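# Press the gauge pin on the yellow-magnet post

## Task

Find the one fixture post that has the yellow magnet on it, drive that post's gauge pin fully home and keep it there for one second (letting the spring push it back afterwards is fine), without disturbing the other three pins or moving the magnet.

## Robot and tools

Robot: two UR20-style six-joint arms, left_arm and right_arm, each ending in a Robotiq 2F-85 two-finger gripper. Nominal bases in the scene frame: left_arm at (+0.060, +0.928, 0) m, right_arm at (-0.064, -0.817, 0) m, both turned only slightly about z. Scene frame: origin at table-top height midway between the bases, +z up, +x out over the table, left_arm on the +y side. Image left/right does not match arm names. Each arm reports its hand pose, velocities and wrist-camera pose in its own base frame. Gripper axes: fingers point along its +z and close along its y. A block sticks out about 10 cm toward its +x. end_effector_position is the point between the closed pads. Closed fingertips reach about 19 mm past it, open ones about 6 mm.

execute_actions(actions, cameras): actions is a list of actions. Each action is a table of 1 to 15 rows, one row per 1/30 s step. A short table repeats its last row until 15 steps are done. Every row is one flat list of 18 numbers in [-1, 1] covering both arms: left dx, dy, dz, rx, ry, rz, gripper position, force_limit, speed, then the same nine for the right arm. The six pose numbers are an offset, not a pose: they are measured from that arm's Hand target as it stood when the action began, along the Hand target's own axes. Every row counts from that same start, not from the previous row. The next action or call starts from the new Hand target, so sending the same offset again moves further. Scale: 1.0 = 0.6 m for dx, dy, dz, and 180 degrees for the rotation vector rx, ry, rz. All six at 0 re-requests the current Hand target; use that for an arm that should stay put. The three gripper numbers are absolute commands, not offsets: position +1 = fully open (85 mm), about -0.8 = pads touching, -1 = close until blocked; force_limit and speed run -1 to +1 (speed about 20, 85, 150 mm/s at -1, 0, +1); both start at +1. Resend an arm's previous gripper numbers to leave it unchanged, since 0 is itself a command. Images come back only for an empty actions list or when cameras names them ("all", or cam_left_wrist, cam_right_wrist, 896x504).

move(target, speed, blend, stop_force, zero, blocking, cameras): target is one 18-number row in the same layout, or a list of up to 15 such rows; every row is an offset from the Hand targets at the move's start (not chained). Paths are straight lines. speed is the top path speed in m/s (0.002 to 4.2, default 0.25), one value or one per target. blend is in metres, rounding corners of a list (0 = stop at each). stop_force, in newtons 6 to 120, ends an arm's path once its wrist sensor feels that much extra push against the travel direction; the arm then backs off slightly but keeps some press. zero (default true) re-zeros the sensor first. blocking=false returns after 0.5 s and cannot be combined with stop_force. Moves last at least 0.5 s and at most 10 s; they do not avoid obstacles. Leave stop_force out when withdrawing from a contact, or the move may end instantly.

wait(seconds 0 to 10) lets the robot hold its last command; stop() brakes a running move; zoom_image(camera, region=[x0,y0,x1,y1] in pixels, at most 504 each way) enlarges part of the newest image from cam_left_wrist or cam_right_wrist; zero_wrist_force(arm) re-zeros that arm's force reading; read_manual returns licence text only; finished_scene(scene) ends the scene irreversibly (scene 1 is practice, and nothing else should be called in the same reply after ending it).

Results: end_effector_position (m) and quaternion per arm; Hand target, the last commanded pose after clipping, from which the next offset counts; the gripper may rest short of it, and a later command can supply the remaining distance as an offset. Tool commands; object_status (0 moving, 1 blocked while opening, 2 blocked while closing, 3 reached position or pads met); position_measured in counts (3 open, 130 about 40 mm, 230 pads together). Wrist force and torque in the gripper's own axes, plus the peak since the last shown. Joint torques include gravity. A move adds a "move:" line such as done, off_target, held, moving or fault, with limits=paced or held.

Cautions: the controller limits each step's rotation to 32 degrees from the measured orientation and slows joints to their speed caps. Arms are stiff; aiming even slightly beyond a firm surface can trip a fault. A force of roughly 150 N (plus or minus 25) on any part, or joint contact torque at the load limits (wrist joints 98.4 N m), freezes that arm for 10 s. Motors heating to 85 C brake the arm for 30 to 60 s. Keep the arms apart; a clearance check may hold commands. Avoid swinging near an arm's own base.

Suggested approach: locate the magnet post in the wrist images, hover above its pin, descend slowly with a modest stop_force and a target a little past the pin's travel, confirm full depth, wait about 1 s, then lift with a move lacking stop_force, keeping clear of the magnet and neighbouring pins.

Each tool is called after ">>>" as name([rows], argument=value, ...), one row to a line, values as JSON.

## Session

>>> execute_actions(actions=[])

Scene clock: 0.00 s.
left_arm: end_effector_position=(+0.6452, +0.5338, +0.3687) position_measured=3 object_status=3 end_effector_quat_wxyz=(+0.054, +0.895, -0.431, +0.101) | right_arm: end_effector_position=(+1.0094, -0.4085, +0.1239) position_measured=3 object_status=3 end_effector_quat_wxyz=(+0.497, -0.362, -0.574, -0.541)
Joint positions: left_arm=[0.541 -1.507 2.094 -2.179 -1.799 -1.706] | right_arm=[2.693 -2.576 -1.22 -2.623 2.507 -0.374]
Joint velocities: within noise
Joint torques (N m): no reading
Motor temperatures (°C): left_arm=[24 36 26 39 35 34] | right_arm=[29 36 36 38 34 39]
Wrist force (N): no reading
Wrist torque (N m): no reading
Wrist force, peak (N): no reading
Hand target: left_arm +0.6452, +0.5338, +0.3687; +0.054, +0.895, -0.431, +0.101 | right_arm +1.0094, -0.4085, +0.1239; +0.497, -0.362, -0.574, -0.541
Tool commands: left_gripper/position=+1.0 left_gripper/force_limit=+1.0 left_gripper/speed=+1.0 right_gripper/position=+1.0 right_gripper/force_limit=+1.0 right_gripper/speed=+1.0

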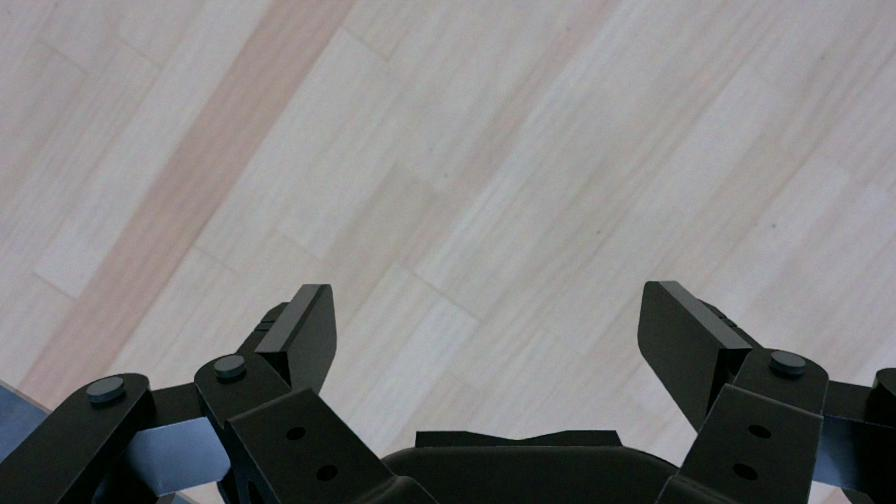

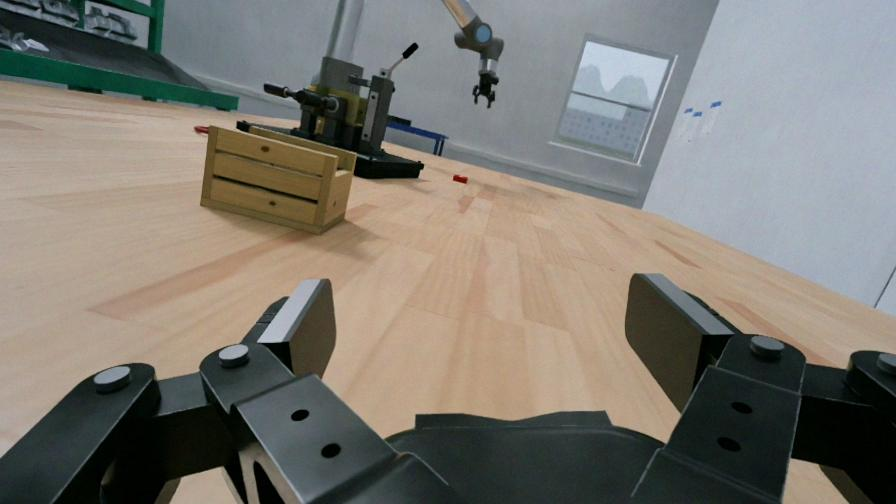

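>>> zoom_image(camera="cam_right_wrist", region=[180, 30, 500, 250])

Scaled by 1.575 from the camera's 896x504 image, which has a finer 1280x720 frame.

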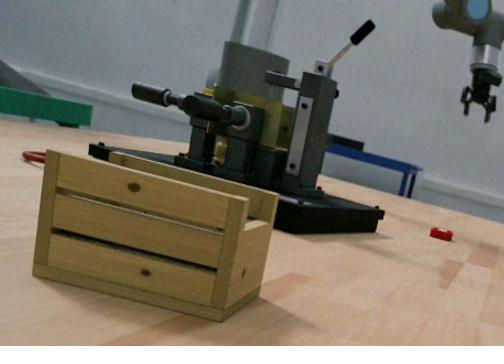

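>>> move(target=[0.917,1,-0.085,-0.129,0.25,0.178,1,1,1,0,0,0,0,0,0,1,1,1], speed=0.6, cameras=["cam_left_wrist"])

Scene clock: 3.70 s.
left_arm: end_effector_position=(+0.5040, -0.2491, +0.5488) position_measured=3 object_status=3 end_effector_quat_wxyz=(+0.354, +0.612, -0.612, +0.354) | right_arm: end_effector_position=(+1.0094, -0.4085, +0.1239) position_measured=3 object_status=3 end_effector_quat_wxyz=(+0.497, -0.362, -0.574, -0.541)
Joint positions: left_arm=[-0.324 -1.895 2.5 -2.681 -2.536 -2.165] | right_arm=[2.693 -2.576 -1.22 -2.623 2.507 -0.374]
Joint torques (N m): left_arm=[-18.94 16.81 -70.49 -12.94 2.06 -4.17] | right_arm=[2.16 239.77 74.06 -3.8 -0.34 -0.78]
Wrist force (N): left_arm=[0.5 -0.2 0.4] | right_arm=[0.2 0.1 0.4]
Wrist torque (N m): left_arm=[0.16 0.31 0.17] | right_arm=[0.01 -0.04 0.00]
Wrist force, peak (N): left_arm=[3.4 0.4 4.0] | right_arm=[0.0 0.4 0.5]
Hand target: left_arm +0.5040, -0.2491, +0.5488; +0.354, +0.612, -0.612, +0.354 | right_arm +1.0094, -0.4085, +0.1239; +0.497, -0.362, -0.574, -0.541
Off the commanded pose: left_arm 0.000 m, 0 deg | right_arm 0.000 m, 0 deg.
move: done
camera_calibration:
cam_left_wrist: T_world_to_cam=[[-0.999575, 0.0170736, -0.0236421, 0.527992], [0.0283974, 0.754354, -0.655854, 0.552884], [0.00663671, -0.656246, -0.754518, 0.377083], [0, 0, 0, 1]] pos_world=[0.509564, -0.178626, 0.65961]
Images, in order (width x height): cam_left_wrist 896x504.

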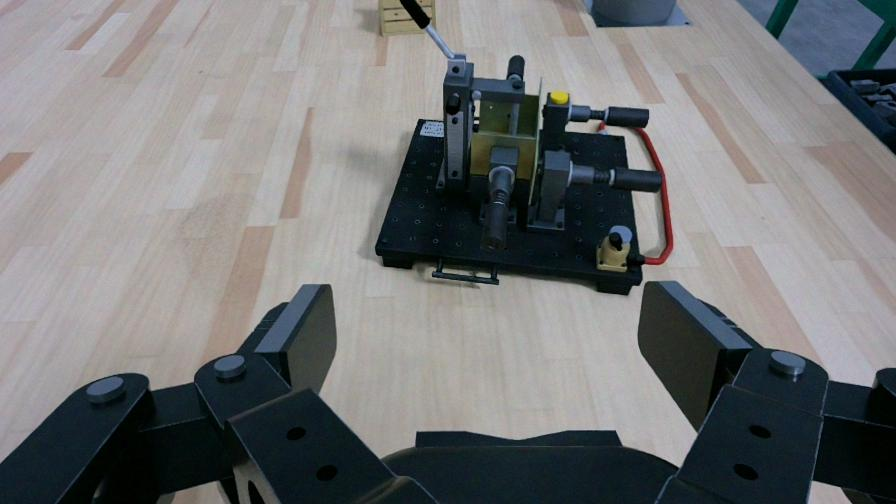

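>>> zoom_image(camera="cam_left_wrist", region=[360, 20, 700, 310])

Scaled by 1.482 from the camera's 896x504 image, which has a finer 1280x720 frame.

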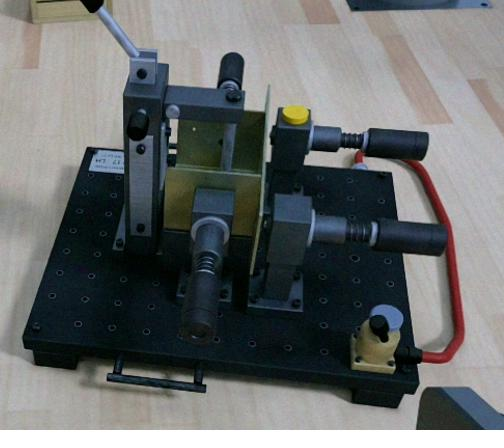

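>>> move([
  [0.138,0.84,0.403,0.428,0.139,-0.114,-1,0,0,0,0,0,0,0,0,1,1,1],
  [-0.042,0.95,1,0.428,0.139,-0.114,-1,0,0,0,0,0,0,0,0,1,1,1],
], speed=0.6, blend=0.08, cameras=["cam_left_wrist"])

Scene clock: 7.37 s.
left_arm: end_effector_position=(-0.0156, -0.5378, +0.4400) position_measured=232 object_status=3 end_effector_quat_wxyz=(+0.457, +0.579, -0.597, +0.316) | right_arm: end_effector_position=(+1.0094, -0.4085, +0.1239) position_measured=3 object_status=3 end_effector_quat_wxyz=(+0.497, -0.362, -0.574, -0.541)
Joint positions: left_arm=[-2.392 -2.041 2.957 -3.586 -1 -3.576] | right_arm=[2.693 -2.576 -1.22 -2.623 2.507 -0.374]
Joint torques (N m): left_arm=[15.65 14.01 -92.74 -4.51 -4.76 3.29] | right_arm=[-0.95 240.33 75.49 -3.79 -0.06 -0.43]
Wrist force (N): left_arm=[1.1 -0.5 0.0] | right_arm=[-0.1 0.4 0.2]
Wrist torque (N m): left_arm=[-0.01 0.20 -0.21] | right_arm=[0.06 0.02 0.00]
Wrist force, peak (N): left_arm=[-6.7 18.8 16.5] | right_arm=[0.1 0.5 0.4]
Hand target: left_arm -0.0156, -0.5378, +0.4400; +0.457, +0.579, -0.597, +0.316 (not the last commanded pose) | right_arm +1.0094, -0.4085, +0.1239; +0.497, -0.362, -0.574, -0.541
Off the commanded pose: left_arm 0.309 m, 91 deg | right_arm 0.000 m, 0 deg.
led back after a hold (left arm): the arm was led back toward your command in small steps, so it may still be short of it.
move: held (left_arm; a check stopped the path); path passed 1 of 2 targets; limits=paced,held
pose unreachable (left arm): on one or more control steps of this call, first in action 0 (counted from 0), this arm could not follow its commanded pose, so it was not sent that pose on those steps. It may still have moved: this result reports where it is.
cause: moving toward the commanded pose would bring two parts of the arm too close to each other (joints 2 (shoulder lift) and 3 (elbow) lie between them).
camera_calibration:
cam_left_wrist: T_world_to_cam=[[-0.981293, 0.145802, 0.125722, 0.0147535], [0.00508191, 0.672421, -0.740152, 0.706748], [-0.192454, -0.725667, -0.660583, 0.0273227], [0, 0, 0, 1]] pos_world=[0.0161443, -0.457556, 0.539295]
Images, in order (width x height): cam_left_wrist 896x504.

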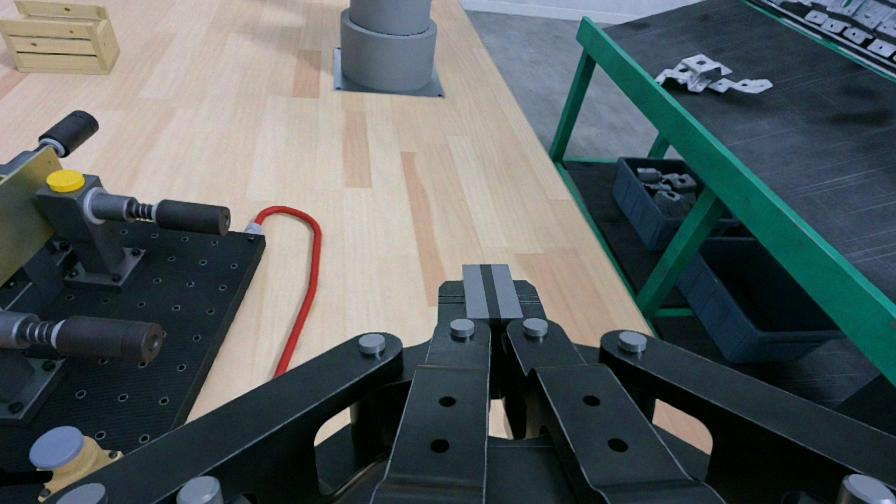

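>>> move([
  [0.114,-0.06,0.4225,0.48,0.138,-0.057,-1,0,0,0,0,0,0,0,0,1,1,1],
  [-0.14,-0.168,0.645,0.48,0.138,-0.057,-1,0,0,0,0,0,0,0,0,1,1,1],
], speed=0.5, blend=0.05, cameras=["cam_left_wrist"])

Scene clock: 12.40 s.
left_arm: end_effector_position=(+0.0058, -0.8680, +0.2003) position_measured=232 object_status=3 end_effector_quat_wxyz=(+0.072, +0.704, -0.070, +0.703) | right_arm: end_effector_position=(+1.0094, -0.4085, +0.1239) position_measured=3 object_status=3 end_effector_quat_wxyz=(+0.497, -0.362, -0.574, -0.541)
Joint positions: left_arm=[-2.19 -1.026 2.027 -1.005 -0.418 -6.282] | right_arm=[2.693 -2.576 -1.22 -2.623 2.507 -0.374]
Joint torques (N m): left_arm=[20.21 -139.4 -74.83 5.49 -5.35 -5.98] | right_arm=[2.68 243.91 74.31 -4.12 -0.65 -0.68]
Wrist force (N): left_arm=[1.5 -0.3 1.2] | right_arm=[0.1 0.1 0.1]
Wrist torque (N m): left_arm=[0.18 0.17 0.23] | right_arm=[0.01 -0.02 0.00]
Wrist force, peak (N): left_arm=[5.1 1.0 0.7] | right_arm=[0.3 0.7 0.3]
Hand target: left_arm +0.0058, -0.8680, +0.2003; +0.072, +0.704, -0.070, +0.703 | right_arm +1.0094, -0.4085, +0.1239; +0.497, -0.362, -0.574, -0.541
Off the commanded pose: left_arm 0.000 m, 0 deg | right_arm 0.000 m, 0 deg.
joint sent to its limit (left arm) — joint 6 (wrist 3), lower limit. The joint targets still meet the commanded pose.
move: done; limits=paced
camera_calibration:
cam_left_wrist: T_world_to_cam=[[-0.202818, -0.978799, -0.0285821, -0.835704], [-0.316702, 0.0931881, -0.943936, 0.291185], [0.926588, -0.182396, -0.328887, 0.0320437], [0, 0, 0, 1]] pos_world=[-0.106968, -0.839277, 0.261513]
Images, in order (width x height): cam_left_wrist 896x504.

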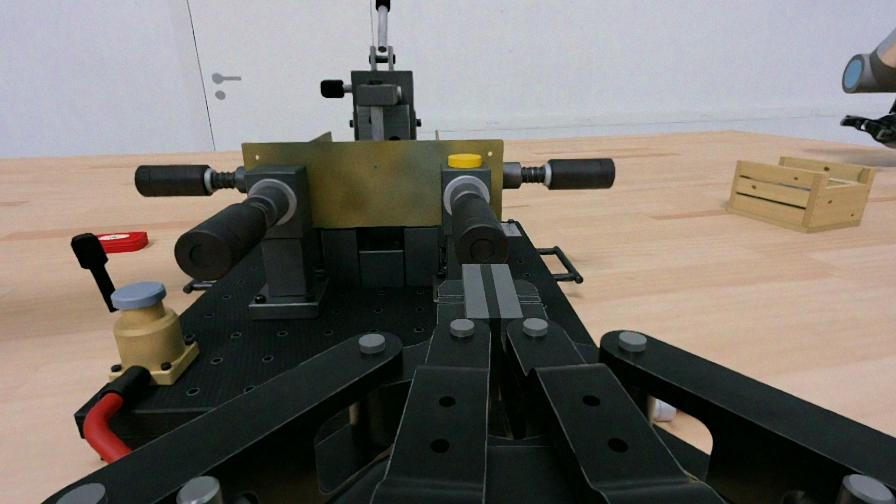

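>>> move(target=[-0.037,0.008,0.168,0,0,0,-1,0,0,0,0,0,0,0,0,1,1,1], speed=0.2, cameras=["cam_left_wrist"])

>>> zoom_image(camera="cam_left_wrist", region=[340, 120, 640, 330])

Scene clock: 14.17 s.
left_arm: end_effector_position=(+0.1035, -0.8927, +0.1780) position_measured=232 object_status=3 end_effector_quat_wxyz=(+0.072, +0.704, -0.070, +0.703) | right_arm: end_effector_position=(+1.0094, -0.4085, +0.1239) position_measured=3 object_status=3 end_effector_quat_wxyz=(+0.497, -0.362, -0.574, -0.541)
Joint positions: left_arm=[-2.076 -1.007 2.044 -1.041 -0.304 -6.281] | right_arm=[2.693 -2.576 -1.22 -2.623 2.507 -0.374]
Joint torques (N m): left_arm=[19.17 -144.23 -61.95 -1.77 6.24 2.72] | right_arm=[2.63 238.73 71.96 -3.64 -0.3 -0.13]
Wrist force (N): left_arm=[1.9 -0.4 1.1] | right_arm=[0.1 0.3 0.3]
Wrist torque (N m): left_arm=[0.16 0.14 0.17] | right_arm=[0.05 -0.02 0.00]
Wrist force, peak (N): left_arm=[1.2 -0.6 4.2] | right_arm=[0.5 0.4 0.1]
Hand target: left_arm +0.1036, -0.8928, +0.1780; +0.072, +0.704, -0.070, +0.703 | right_arm +1.0094, -0.4085, +0.1239; +0.497, -0.362, -0.574, -0.541
Off the commanded pose: left_arm 0.000 m, 0 deg | right_arm 0.000 m, 0 deg.
move: done
camera_calibration:
cam_left_wrist: T_world_to_cam=[[-0.202782, -0.978807, -0.0285736, -0.840714], [-0.316327, 0.0930939, -0.944071, 0.303238], [0.926724, -0.182402, -0.328501, -0.0704537], [0, 0, 0, 1]] pos_world=[-0.00926821, -0.863977, 0.239112]
Images, in order (width x height): cam_left_wrist 896x504.

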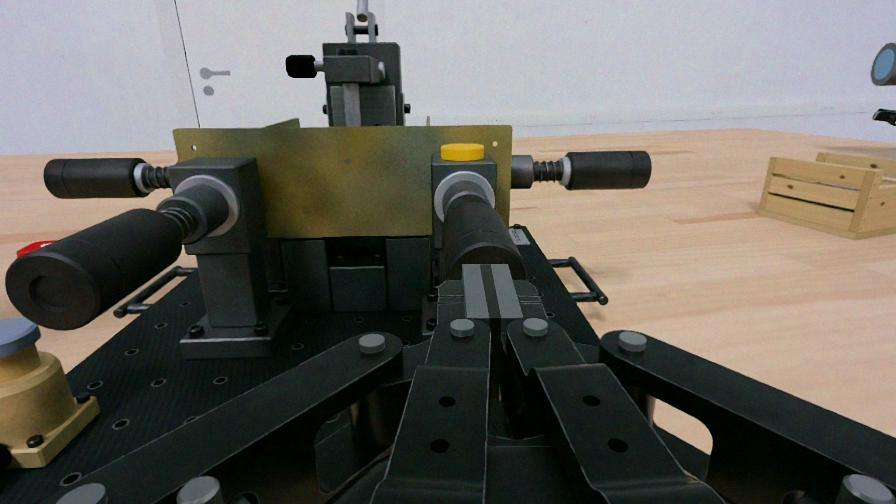

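Scaled by 1.680 from the camera's 896x504 image, which has a finer 1280x720 frame.

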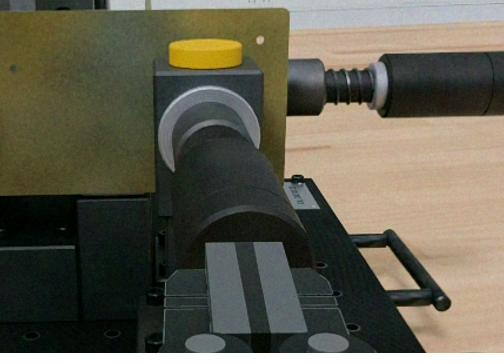

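>>> move(target=[-0.0092,0.0042,0.025,0,0,0,-1,0,0,0,0,0,0,0,0,1,1,1], speed=0.1, cameras=["cam_left_wrist"])

>>> move(target=[0,0,0.1,0,0,0,-1,0,0,0,0,0,0,0,0,1,1,1], speed=0.03, stop_force=50, cameras=["cam_left_wrist"])

Scene clock: 15.33 s.
left_arm: end_effector_position=(+0.1176, -0.8983, +0.1725) position_measured=232 object_status=3 end_effector_quat_wxyz=(+0.072, +0.704, -0.070, +0.703) | right_arm: end_effector_position=(+1.0094, -0.4085, +0.1239) position_measured=3 object_status=3 end_effector_quat_wxyz=(+0.497, -0.362, -0.574, -0.541)
Joint positions: left_arm=[-2.057 -1 2.042 -1.047 -0.286 -6.281] | right_arm=[2.693 -2.576 -1.22 -2.623 2.507 -0.374]
Joint torques (N m): left_arm=[26.91 -140.73 -71.98 -1.7 7 3.21] | right_arm=[-2.54 238.77 72.06 -3.1 -0.34 -1]
Wrist force (N): left_arm=[1.9 -0.3 0.9] | right_arm=[0.2 0.3 0.2]
Wrist torque (N m): left_arm=[0.17 0.15 0.04] | right_arm=[0.05 -0.03 0.00]
Wrist force, peak (N): left_arm=[1.8 -0.6 1.4] | right_arm=[0.2 0.7 0.1]
Hand target: left_arm +0.1178, -0.8983, +0.1724; +0.072, +0.704, -0.070, +0.703 | right_arm +1.0094, -0.4085, +0.1239; +0.497, -0.362, -0.574, -0.541
Off the commanded pose: left_arm 0.000 m, 0 deg | right_arm 0.000 m, 0 deg.
move: done
camera_calibration:
cam_left_wrist: T_world_to_cam=[[-0.202746, -0.978818, -0.028462, -0.843529], [-0.316438, 0.0929958, -0.944044, 0.302937], [0.926694, -0.182395, -0.328589, -0.0863213], [0, 0, 0, 1]] pos_world=[0.00483188, -0.869577, 0.233613]
Images, in order (width x height): cam_left_wrist 896x504.

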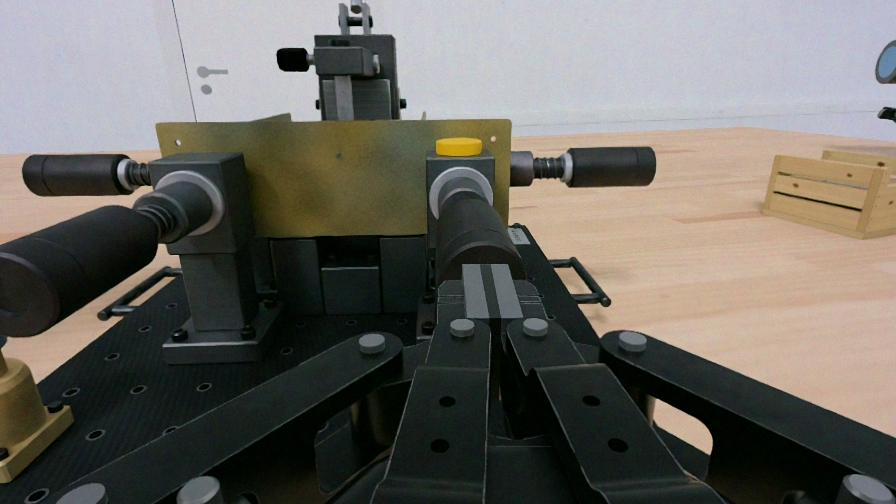

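Scene clock: 17.43 s.
left_arm: end_effector_position=(+0.1642, -0.9070, +0.1724) position_measured=232 object_status=3 end_effector_quat_wxyz=(+0.071, +0.704, -0.070, +0.703) | right_arm: end_effector_position=(+1.0094, -0.4085, +0.1239) position_measured=3 object_status=3 end_effector_quat_wxyz=(+0.497, -0.362, -0.574, -0.541)
Joint positions: left_arm=[-2.002 -1 2.044 -1.049 -0.233 -6.28] | right_arm=[2.693 -2.576 -1.22 -2.623 2.507 -0.374]
Joint torques (N m): left_arm=[10.08 -168.94 -48.78 1.4 1.31 -1.58] | right_arm=[3.07 246.98 71.88 -3.14 -0.67 -0.68]
Wrist force (N): left_arm=[1.0 2.8 -11.1] | right_arm=[0.0 0.1 0.3]
Wrist torque (N m): left_arm=[0.79 0.39 -0.10] | right_arm=[0.01 -0.01 0.00]
Wrist force, peak (N): left_arm=[14.7 -33.1 -178.1] | right_arm=[0.5 0.5 0.2]
Hand target: left_arm +0.1642, -0.9070, +0.1724; +0.071, +0.704, -0.070, +0.703 (not the last commanded pose) | right_arm +1.0094, -0.4085, +0.1239; +0.497, -0.362, -0.574, -0.541
Tool commands: left_gripper/position=-1.0 left_gripper/force_limit=+0.003922 left_gripper/speed=+0.003922 right_gripper/position=+1.0 right_gripper/force_limit=+1.0 right_gripper/speed=+1.0
Off the commanded pose: left_arm 0.013 m, 0 deg | right_arm 0.000 m, 0 deg.
FORCE FAULT: contact force on the left arm reached its limit, and that arm stopped. The contact can be on any part of that arm, not only on its tool. That arm's remaining commands of this call were not run. That arm is still stopped at the end of this call. That arm stays stopped for about 10 more seconds. Until then a move that you send moves the other arm only, and its call returns only when the move has ended. Once the stop has ended, the next robot result says so. If the stop ends while you think or write, that arm runs what you send next, counted from a new Hand target: where the arm stands when the stop ends. While its stop runs, that arm takes no new command, but its gripper still runs the gripper command that each later call begins with. Until it ends, the stop uses up actions while you think or wait. An arm that is not stopped still takes commands.
move: fault (left_arm)
camera_calibration:
cam_left_wrist: T_world_to_cam=[[-0.200717, -0.979236, -0.0284414, -0.843394], [-0.316624, 0.0923187, -0.944048, 0.317813], [0.927072, -0.180481, -0.32858, -0.129435], [0, 0, 0, 1]] pos_world=[0.0513395, -0.878583, 0.233513]
Images, in order (width x height): cam_left_wrist 896x504.

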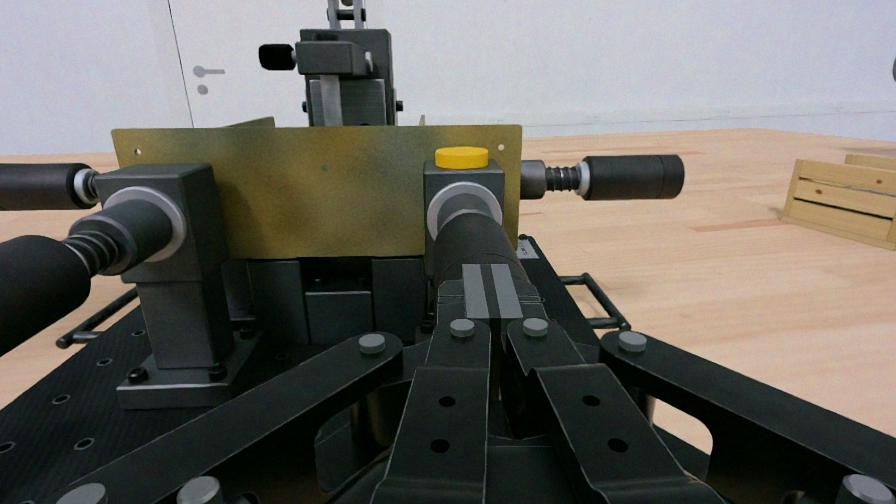

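>>> wait(seconds=10)

>>> wait(seconds=1.5)

>>> move(target=[0,0,-0.07,0,0,0,-1,0,0,0,0,0,0,0,0,1,1,1], speed=0.08)

>>> move(target=[0,0,0.1,0,0,0,-1,0,0,0,0,0,0,0,0,1,1,1], speed=0.02, stop_force=6, cameras=["cam_left_wrist"])

>>> move(target=[0,0,0.06,0,0,0,-1,0,0,0,0,0,0,0,0,1,1,1], speed=0.01, stop_force=30, cameras=["cam_left_wrist"])

Scene clock: 28.10 s.
left_arm: end_effector_position=(+0.1642, -0.9070, +0.1724) position_measured=232 object_status=3 end_effector_quat_wxyz=(+0.071, +0.704, -0.070, +0.703) | right_arm: end_effector_position=(+1.0094, -0.4085, +0.1239) position_measured=3 object_status=3 end_effector_quat_wxyz=(+0.497, -0.362, -0.574, -0.541)
Joint positions: left_arm=[-2.002 -1 2.044 -1.049 -0.233 -6.28] | right_arm=[2.693 -2.576 -1.22 -2.623 2.507 -0.374]
Joint torques (N m): left_arm=[10.16 -163.22 -48.17 1.38 1.63 -1] | right_arm=[0.78 242.33 74.63 -3.42 -1.05 -1.12]
Wrist force (N): left_arm=[0.9 2.7 -10.9] | right_arm=[0.2 0.4 0.3]
Wrist torque (N m): left_arm=[0.77 0.39 -0.10] | right_arm=[0.08 -0.03 0.00]
Wrist force, peak (N): left_arm=[0.7 3.5 -11.4] | right_arm=[0.2 0.5 0.7]
Hand target: left_arm +0.1642, -0.9070, +0.1724; +0.071, +0.704, -0.070, +0.703 (not the last commanded pose) | right_arm +1.0094, -0.4085, +0.1239; +0.497, -0.362, -0.574, -0.541
Tool commands: left_gripper/position=-1.0 left_gripper/force_limit=+0.003922 left_gripper/speed=+0.003922 right_gripper/position=+1.0 right_gripper/force_limit=+1.0 right_gripper/speed=+1.0
Off the commanded pose: left_arm 0.013 m, 0 deg | right_arm 0.000 m, 0 deg.
FORCE FAULT, CONTINUED: the left arm's stop, for the force fault that an earlier result reported, is over. The rest of the stop counts as 19 of the actions that you can send in this scene. During its stop the left arm's controller moved it back a little. That arm's target is now where it stood when the stop ended, not its last command. That arm accepts commands again.
wait: 10.00 s; at rest from the start

Scene clock: 29.60 s.
left_arm: end_effector_position=(+0.1642, -0.9070, +0.1724) position_measured=232 object_status=3 end_effector_quat_wxyz=(+0.071, +0.704, -0.070, +0.703) | right_arm: end_effector_position=(+1.0094, -0.4085, +0.1239) position_measured=3 object_status=3 end_effector_quat_wxyz=(+0.497, -0.362, -0.574, -0.541)
Joint positions: left_arm=[-2.002 -1 2.044 -1.049 -0.233 -6.28] | right_arm=[2.693 -2.576 -1.22 -2.623 2.507 -0.374]
Joint torques (N m): left_arm=[0.1 -170.03 -48.91 1.69 0.51 -0.34] | right_arm=[-0.87 244.78 71.09 -3.67 -1.28 -0.58]
Wrist force (N): left_arm=[1.1 2.9 -10.9] | right_arm=[0.1 0.3 0.3]
Wrist torque (N m): left_arm=[0.82 0.36 -0.10] | right_arm=[0.05 -0.03 0.00]
Wrist force, peak (N): left_arm=[0.8 3.0 -11.4] | right_arm=[0.1 0.5 0.4]
Hand target: left_arm +0.1642, -0.9070, +0.1724; +0.071, +0.704, -0.070, +0.703 (not the last commanded pose) | right_arm +1.0094, -0.4085, +0.1239; +0.497, -0.362, -0.574, -0.541
Tool commands: left_gripper/position=-1.0 left_gripper/force_limit=+0.003922 left_gripper/speed=+0.003922 right_gripper/position=+1.0 right_gripper/force_limit=+1.0 right_gripper/speed=+1.0
Off the commanded pose: left_arm 0.013 m, 0 deg | right_arm 0.000 m, 0 deg.
wait: 1.50 s; at rest by 0.17 s

Scene clock: 30.53 s.
left_arm: end_effector_position=(+0.1232, -0.8988, +0.1724) position_measured=232 object_status=3 end_effector_quat_wxyz=(+0.071, +0.704, -0.070, +0.703) | right_arm: end_effector_position=(+1.0094, -0.4085, +0.1239) position_measured=3 object_status=3 end_effector_quat_wxyz=(+0.497, -0.362, -0.574, -0.541)
Joint positions: left_arm=[-2.051 -1 2.043 -1.047 -0.281 -6.281] | right_arm=[2.693 -2.576 -1.22 -2.623 2.507 -0.374]
Joint torques (N m): left_arm=[-18.43 -139.37 -71.55 4.5 -4.52 -3.45] | right_arm=[0.52 243.76 74.49 -3.39 -1.38 -1.11]
Wrist force (N): left_arm=[0.8 2.5 0.9] | right_arm=[0.0 0.1 0.2]
Wrist torque (N m): left_arm=[0.67 0.35 0.27] | right_arm=[0.02 0.01 0.00]
Wrist force, peak (N): left_arm=[0.8 3.0 -11.0] | right_arm=[0.4 0.2 0.5]
Hand target: left_arm +0.1230, -0.8987, +0.1724; +0.071, +0.704, -0.070, +0.703 | right_arm +1.0094, -0.4085, +0.1239; +0.497, -0.362, -0.574, -0.541
Off the commanded pose: left_arm 0.000 m, 0 deg | right_arm 0.000 m, 0 deg.
move: done

Scene clock: 32.83 s.
left_arm: end_effector_position=(+0.1461, -0.9034, +0.1724) position_measured=232 object_status=3 end_effector_quat_wxyz=(+0.071, +0.704, -0.070, +0.703) | right_arm: end_effector_position=(+1.0094, -0.4085, +0.1239) position_measured=3 object_status=3 end_effector_quat_wxyz=(+0.497, -0.362, -0.574, -0.541)
Joint positions: left_arm=[-2.024 -1 2.044 -1.048 -0.254 -6.28] | right_arm=[2.693 -2.576 -1.22 -2.623 2.507 -0.374]
Joint torques (N m): left_arm=[-12.3 -180.48 -41.09 4.74 -5.09 0.23] | right_arm=[7.3 239.89 71.81 -3.66 -1.32 -0.51]
Wrist force (N): left_arm=[0.5 3.8 -4.6] | right_arm=[-0.1 0.4 0.1]
Wrist torque (N m): left_arm=[0.73 0.42 0.10] | right_arm=[0.06 0.01 -0.01]
Wrist force, peak (N): left_arm=[0.7 1.6 -7.2] | right_arm=[0.6 0.2 0.2]
Hand target: left_arm +0.1460, -0.9034, +0.1724; +0.071, +0.704, -0.070, +0.703 (not the last commanded pose) | right_arm +1.0094, -0.4085, +0.1239; +0.497, -0.362, -0.574, -0.541
Off the commanded pose: left_arm 0.037 m, 0 deg | right_arm 0.000 m, 0 deg.
move: contact (left_arm)
camera_calibration:
cam_left_wrist: T_world_to_cam=[[-0.200627, -0.979254, -0.0284748, -0.843415], [-0.316633, 0.0923217, -0.944045, 0.311742], [0.927088, -0.180385, -0.328586, -0.111903], [0, 0, 0, 1]] pos_world=[0.0332398, -0.874883, 0.233513]
Images, in order (width x height): cam_left_wrist 896x504.

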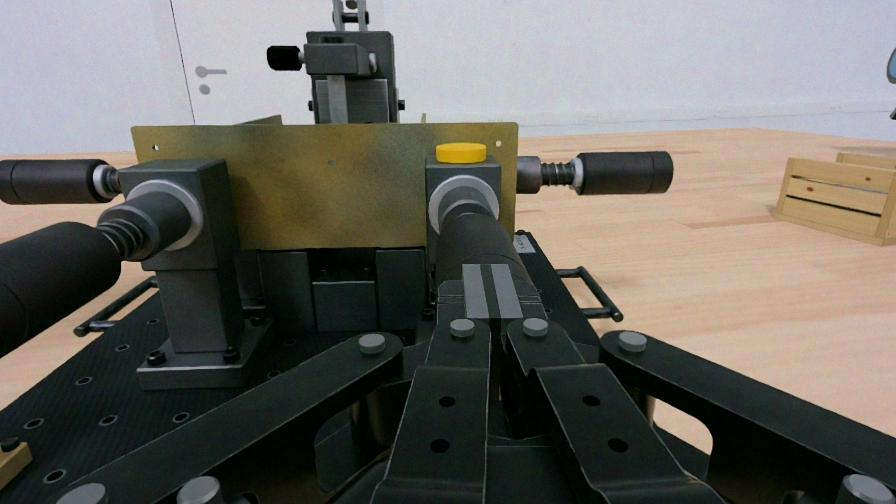

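Scene clock: 35.87 s.
left_arm: end_effector_position=(+0.1655, -0.9073, +0.1724) position_measured=232 object_status=3 end_effector_quat_wxyz=(+0.071, +0.704, -0.070, +0.703) | right_arm: end_effector_position=(+1.0094, -0.4085, +0.1239) position_measured=3 object_status=3 end_effector_quat_wxyz=(+0.497, -0.362, -0.574, -0.541)
Joint positions: left_arm=[-2.001 -1 2.044 -1.049 -0.231 -6.28] | right_arm=[2.693 -2.576 -1.22 -2.623 2.507 -0.374]
Joint torques (N m): left_arm=[9.93 -176.49 -23.87 0.21 -3.43 1.06] | right_arm=[1.52 242.73 71.81 -3.14 -1.02 -0.76]
Wrist force (N): left_arm=[-1.4 -1.3 -41.8] | right_arm=[0.2 0.2 0.1]
Wrist torque (N m): left_arm=[1.25 0.43 -0.10] | right_arm=[0.04 -0.04 -0.01]
Wrist force, peak (N): left_arm=[8.6 -14.0 -96.7] | right_arm=[0.3 0.4 0.6]
Hand target: left_arm +0.1655, -0.9073, +0.1724; +0.071, +0.704, -0.070, +0.703 (not the last commanded pose) | right_arm +1.0094, -0.4085, +0.1239; +0.497, -0.362, -0.574, -0.541
Off the commanded pose: left_arm 0.016 m, 0 deg | right_arm 0.000 m, 0 deg.
move: contact (left_arm)
camera_calibration:
cam_left_wrist: T_world_to_cam=[[-0.200627, -0.979254, -0.0284748, -0.843322], [-0.316633, 0.0923217, -0.944045, 0.318277], [0.927088, -0.180385, -0.328586, -0.130684], [0, 0, 0, 1]] pos_world=[0.0527398, -0.878783, 0.233513]
Images, in order (width x height): cam_left_wrist 896x504.

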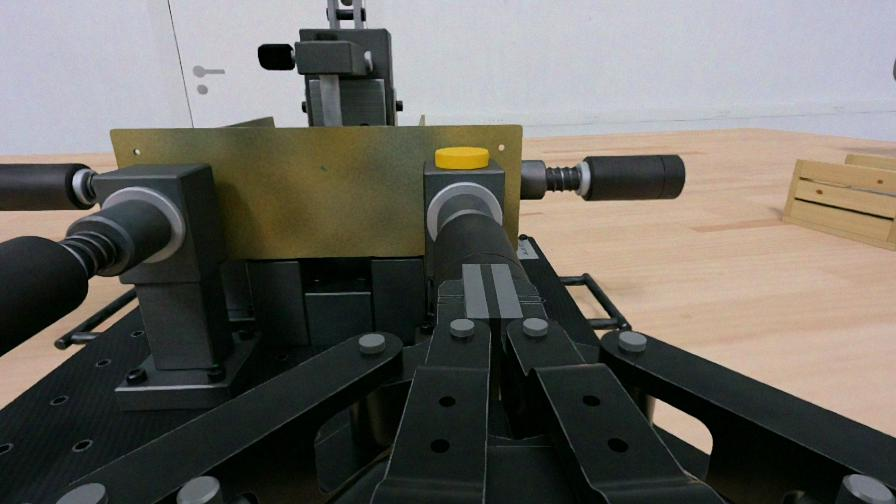

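>>> wait(seconds=1.2)

>>> move(target=[0,0,-0.12,0,0,0,-1,0,0,0,0,0,0,0,0,1,1,1], speed=0.06)

>>> finished_scene(scene=1)

Scene clock: 37.27 s.
left_arm: end_effector_position=(+0.1655, -0.9073, +0.1724) position_measured=232 object_status=3 end_effector_quat_wxyz=(+0.071, +0.704, -0.070, +0.703) | right_arm: end_effector_position=(+1.0094, -0.4085, +0.1239) position_measured=3 object_status=3 end_effector_quat_wxyz=(+0.497, -0.362, -0.574, -0.541)
Joint positions: left_arm=[-2.001 -1 2.044 -1.049 -0.231 -6.28] | right_arm=[2.693 -2.576 -1.22 -2.623 2.507 -0.374]
Joint torques (N m): left_arm=[14.45 -157.74 -26.59 4.26 -3.36 -0.73] | right_arm=[-3.37 237.77 71.81 -3.51 -1.12 -0.89]
Wrist force (N): left_arm=[-2.0 -1.0 -37.7] | right_arm=[-0.1 0.3 0.3]
Wrist torque (N m): left_arm=[1.25 0.42 -0.11] | right_arm=[0.05 0.01 -0.01]
Wrist force, peak (N): left_arm=[-1.2 -0.9 -41.5] | right_arm=[0.1 0.5 -0.5]
Hand target: left_arm +0.1655, -0.9073, +0.1724; +0.071, +0.704, -0.070, +0.703 (not the last commanded pose) | right_arm +1.0094, -0.4085, +0.1239; +0.497, -0.362, -0.574, -0.541
Tool commands: left_gripper/position=-1.0 left_gripper/force_limit=+0.0 left_gripper/speed=+0.0 right_gripper/position=+1.0 right_gripper/force_limit=+1.0 right_gripper/speed=+1.0
Off the commanded pose: left_arm 0.016 m, 0 deg | right_arm 0.000 m, 0 deg.
wait: 1.20 s; at rest from the start

Scene clock: 38.83 s.
left_arm: end_effector_position=(+0.0951, -0.8931, +0.1725) position_measured=232 object_status=3 end_effector_quat_wxyz=(+0.071, +0.704, -0.070, +0.703) | right_arm: end_effector_position=(+1.0094, -0.4085, +0.1239) position_measured=3 object_status=3 end_effector_quat_wxyz=(+0.497, -0.362, -0.574, -0.541)
Joint positions: left_arm=[-2.084 -0.999 2.04 -1.045 -0.314 -6.281] | right_arm=[2.693 -2.576 -1.22 -2.623 2.507 -0.374]
Joint torques (N m): left_arm=[-9.13 -146.14 -70.11 4.99 -4.77 -4.57] | right_arm=[-1.63 241.81 74.45 -3.87 -1.64 -1.24]
Wrist force (N): left_arm=[0.1 3.6 0.7] | right_arm=[0.1 0.1 -0.2]
Wrist torque (N m): left_arm=[0.91 0.48 0.26] | right_arm=[0.02 -0.02 0.00]
Wrist force, peak (N): left_arm=[-2.2 -0.7 -36.5] | right_arm=[0.3 0.4 0.4]
Hand target: left_arm +0.0949, -0.8931, +0.1725; +0.071, +0.704, -0.070, +0.703 | right_arm +1.0094, -0.4085, +0.1239; +0.497, -0.362, -0.574, -0.541
Off the commanded pose: left_arm 0.000 m, 0 deg | right_arm 0.000 m, 0 deg.
move: done

The scene is finished: the task was done.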